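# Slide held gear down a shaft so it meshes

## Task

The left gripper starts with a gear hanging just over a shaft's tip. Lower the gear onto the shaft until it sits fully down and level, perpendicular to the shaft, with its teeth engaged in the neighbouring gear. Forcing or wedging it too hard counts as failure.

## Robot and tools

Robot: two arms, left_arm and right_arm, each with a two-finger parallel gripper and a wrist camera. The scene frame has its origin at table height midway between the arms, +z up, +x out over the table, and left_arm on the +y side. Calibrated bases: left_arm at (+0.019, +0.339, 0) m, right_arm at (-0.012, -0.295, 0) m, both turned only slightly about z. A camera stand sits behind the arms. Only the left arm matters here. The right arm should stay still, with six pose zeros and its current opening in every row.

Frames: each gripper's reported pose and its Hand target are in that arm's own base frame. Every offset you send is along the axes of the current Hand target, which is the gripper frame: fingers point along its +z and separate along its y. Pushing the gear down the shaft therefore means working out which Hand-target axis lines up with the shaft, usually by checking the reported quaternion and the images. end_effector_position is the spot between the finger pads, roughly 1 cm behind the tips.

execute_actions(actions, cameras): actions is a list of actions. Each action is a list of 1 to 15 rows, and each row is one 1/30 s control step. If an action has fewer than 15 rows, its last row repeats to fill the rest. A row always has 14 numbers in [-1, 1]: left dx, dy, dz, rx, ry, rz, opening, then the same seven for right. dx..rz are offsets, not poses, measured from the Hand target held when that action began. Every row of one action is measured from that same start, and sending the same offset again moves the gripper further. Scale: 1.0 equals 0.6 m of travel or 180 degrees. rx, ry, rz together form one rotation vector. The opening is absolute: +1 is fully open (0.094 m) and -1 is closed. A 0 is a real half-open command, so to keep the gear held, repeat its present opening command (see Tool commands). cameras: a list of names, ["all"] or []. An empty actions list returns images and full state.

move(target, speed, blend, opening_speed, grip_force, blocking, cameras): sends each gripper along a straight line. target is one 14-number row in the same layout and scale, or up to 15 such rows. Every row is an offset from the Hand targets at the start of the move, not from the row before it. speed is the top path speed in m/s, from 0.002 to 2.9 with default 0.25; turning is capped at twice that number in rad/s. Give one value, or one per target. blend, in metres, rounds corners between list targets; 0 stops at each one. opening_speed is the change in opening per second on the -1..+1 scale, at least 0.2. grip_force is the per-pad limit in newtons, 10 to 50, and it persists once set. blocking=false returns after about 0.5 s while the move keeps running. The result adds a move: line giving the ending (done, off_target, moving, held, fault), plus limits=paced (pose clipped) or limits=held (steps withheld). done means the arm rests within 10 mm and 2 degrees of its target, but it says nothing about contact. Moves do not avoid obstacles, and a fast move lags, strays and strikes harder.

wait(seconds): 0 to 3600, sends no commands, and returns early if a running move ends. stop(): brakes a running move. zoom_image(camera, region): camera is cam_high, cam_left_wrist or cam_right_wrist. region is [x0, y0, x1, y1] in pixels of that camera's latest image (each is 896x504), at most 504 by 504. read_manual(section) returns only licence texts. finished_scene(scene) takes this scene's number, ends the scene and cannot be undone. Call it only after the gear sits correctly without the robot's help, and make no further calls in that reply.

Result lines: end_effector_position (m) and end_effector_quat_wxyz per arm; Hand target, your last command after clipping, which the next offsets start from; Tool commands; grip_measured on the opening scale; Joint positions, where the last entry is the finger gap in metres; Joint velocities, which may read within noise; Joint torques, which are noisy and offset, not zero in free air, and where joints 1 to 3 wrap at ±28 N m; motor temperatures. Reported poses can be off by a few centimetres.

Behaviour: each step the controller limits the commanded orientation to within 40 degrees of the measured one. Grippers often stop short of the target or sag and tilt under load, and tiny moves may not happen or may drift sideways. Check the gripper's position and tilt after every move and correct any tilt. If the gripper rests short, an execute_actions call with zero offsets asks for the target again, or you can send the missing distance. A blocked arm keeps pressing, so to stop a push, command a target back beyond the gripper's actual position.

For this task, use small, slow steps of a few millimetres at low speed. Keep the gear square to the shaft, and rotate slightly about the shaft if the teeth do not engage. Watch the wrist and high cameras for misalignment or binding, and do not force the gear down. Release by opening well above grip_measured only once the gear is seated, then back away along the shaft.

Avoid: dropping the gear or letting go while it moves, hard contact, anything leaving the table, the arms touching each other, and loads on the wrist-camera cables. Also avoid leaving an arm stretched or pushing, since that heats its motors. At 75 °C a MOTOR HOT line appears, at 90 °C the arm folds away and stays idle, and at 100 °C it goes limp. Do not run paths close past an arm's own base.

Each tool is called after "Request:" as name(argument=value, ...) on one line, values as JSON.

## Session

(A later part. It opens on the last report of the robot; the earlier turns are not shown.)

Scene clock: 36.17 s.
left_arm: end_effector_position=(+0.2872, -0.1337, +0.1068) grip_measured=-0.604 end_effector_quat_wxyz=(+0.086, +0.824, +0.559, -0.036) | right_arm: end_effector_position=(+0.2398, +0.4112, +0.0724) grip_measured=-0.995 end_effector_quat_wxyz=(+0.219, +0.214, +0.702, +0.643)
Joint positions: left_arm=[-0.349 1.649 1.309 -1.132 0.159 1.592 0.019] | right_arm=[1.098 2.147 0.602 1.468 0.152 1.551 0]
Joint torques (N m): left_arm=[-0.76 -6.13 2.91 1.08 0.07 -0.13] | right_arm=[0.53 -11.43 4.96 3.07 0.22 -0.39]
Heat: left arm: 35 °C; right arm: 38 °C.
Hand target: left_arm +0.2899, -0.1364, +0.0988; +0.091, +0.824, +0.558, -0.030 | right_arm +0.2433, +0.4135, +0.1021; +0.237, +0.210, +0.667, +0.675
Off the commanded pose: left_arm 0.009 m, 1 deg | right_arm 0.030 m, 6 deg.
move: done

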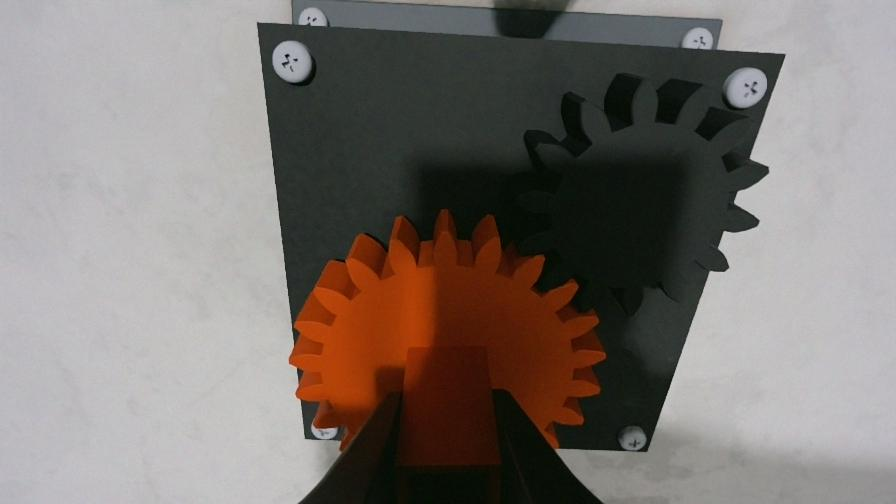

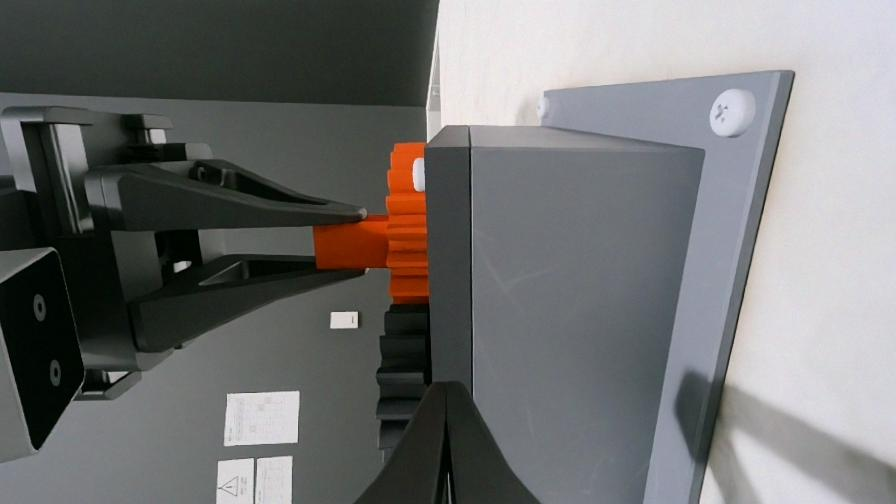

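Request:
move(target=[0,0,-0.006,0,0,0,0,0,0,0,0,0,0,-1], opening_speed=0.8)

Request:
move(target=[0,0,-0.11,0,0,0,0,0,0,0,0,0,0,-1], speed=0.12, cameras=["cam_left_wrist","cam_right_wrist"])

Scene clock: 38.30 s.
left_arm: end_effector_position=(+0.2897, -0.1346, +0.1059) grip_measured=-0.002 end_effector_quat_wxyz=(+0.090, +0.824, +0.559, -0.033) | right_arm: end_effector_position=(+0.2398, +0.4112, +0.0724) grip_measured=-0.995 end_effector_quat_wxyz=(+0.219, +0.214, +0.702, +0.643)
Joint positions: left_arm=[-0.349 1.649 1.304 -1.116 0.159 1.592 0.047] | right_arm=[1.098 2.147 0.602 1.468 0.152 1.551 0]
Joint torques (N m): left_arm=[-0.61 -6.34 4.22 0.76 0.07 -0.12] | right_arm=[0.54 -11.41 4.97 3.07 0.22 -0.39]
Heat: left arm: 35 °C; right arm: 38 °C.
Hand target: left_arm +0.2897, -0.1357, +0.1023; +0.091, +0.824, +0.558, -0.030 | right_arm +0.2433, +0.4135, +0.1021; +0.237, +0.210, +0.667, +0.675
Off the commanded pose: left_arm 0.004 m, 0 deg | right_arm 0.030 m, 6 deg.
move: done

Scene clock: 39.63 s.
left_arm: end_effector_position=(+0.2837, -0.1254, +0.1517) grip_measured=-0.002 end_effector_quat_wxyz=(+0.076, +0.821, +0.564, -0.042) | right_arm: end_effector_position=(+0.2398, +0.4112, +0.0724) grip_measured=-0.995 end_effector_quat_wxyz=(+0.219, +0.214, +0.702, +0.643)
Joint positions: left_arm=[-0.327 1.647 1.487 -1.34 0.159 1.606 0.047] | right_arm=[1.098 2.147 0.602 1.468 0.152 1.551 0]
Joint torques (N m): left_arm=[0.54 -8.24 8.03 0.24 0.11 0.11] | right_arm=[0.53 -11.41 4.94 3.07 0.21 -0.39]
Heat: left arm: 36 °C; right arm: 38 °C.
Hand target: left_arm +0.2862, -0.1236, +0.1670; +0.091, +0.824, +0.558, -0.030 | right_arm +0.2433, +0.4135, +0.1021; +0.237, +0.210, +0.667, +0.675
Off the commanded pose: left_arm 0.016 m, 2 deg | right_arm 0.030 m, 6 deg.
move: off_target (left_arm)

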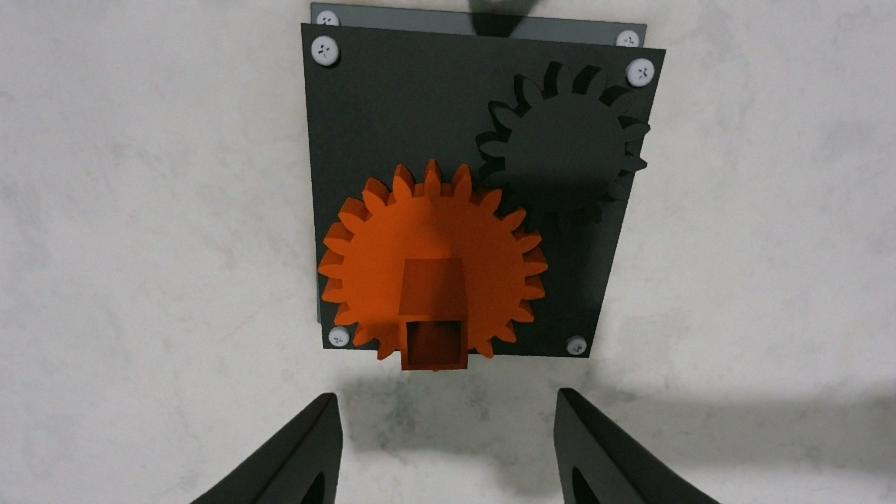

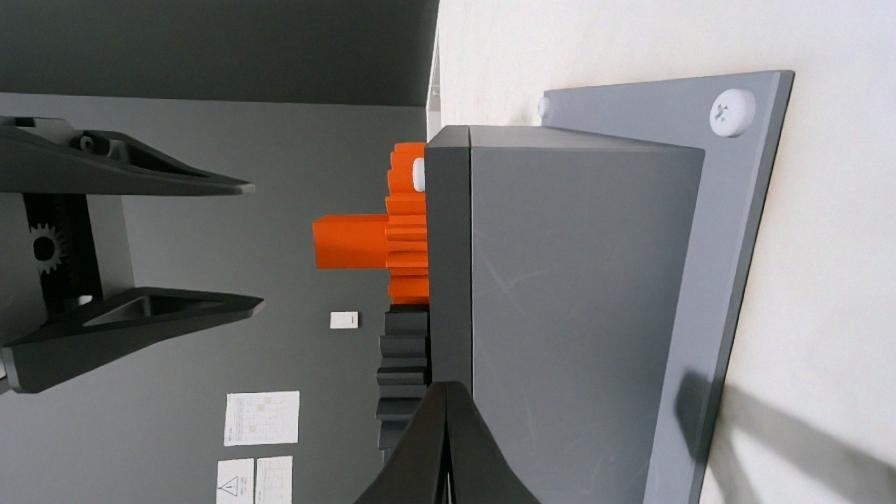

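Request:
finished_scene(scene=3)

The scene is finished: the task was done.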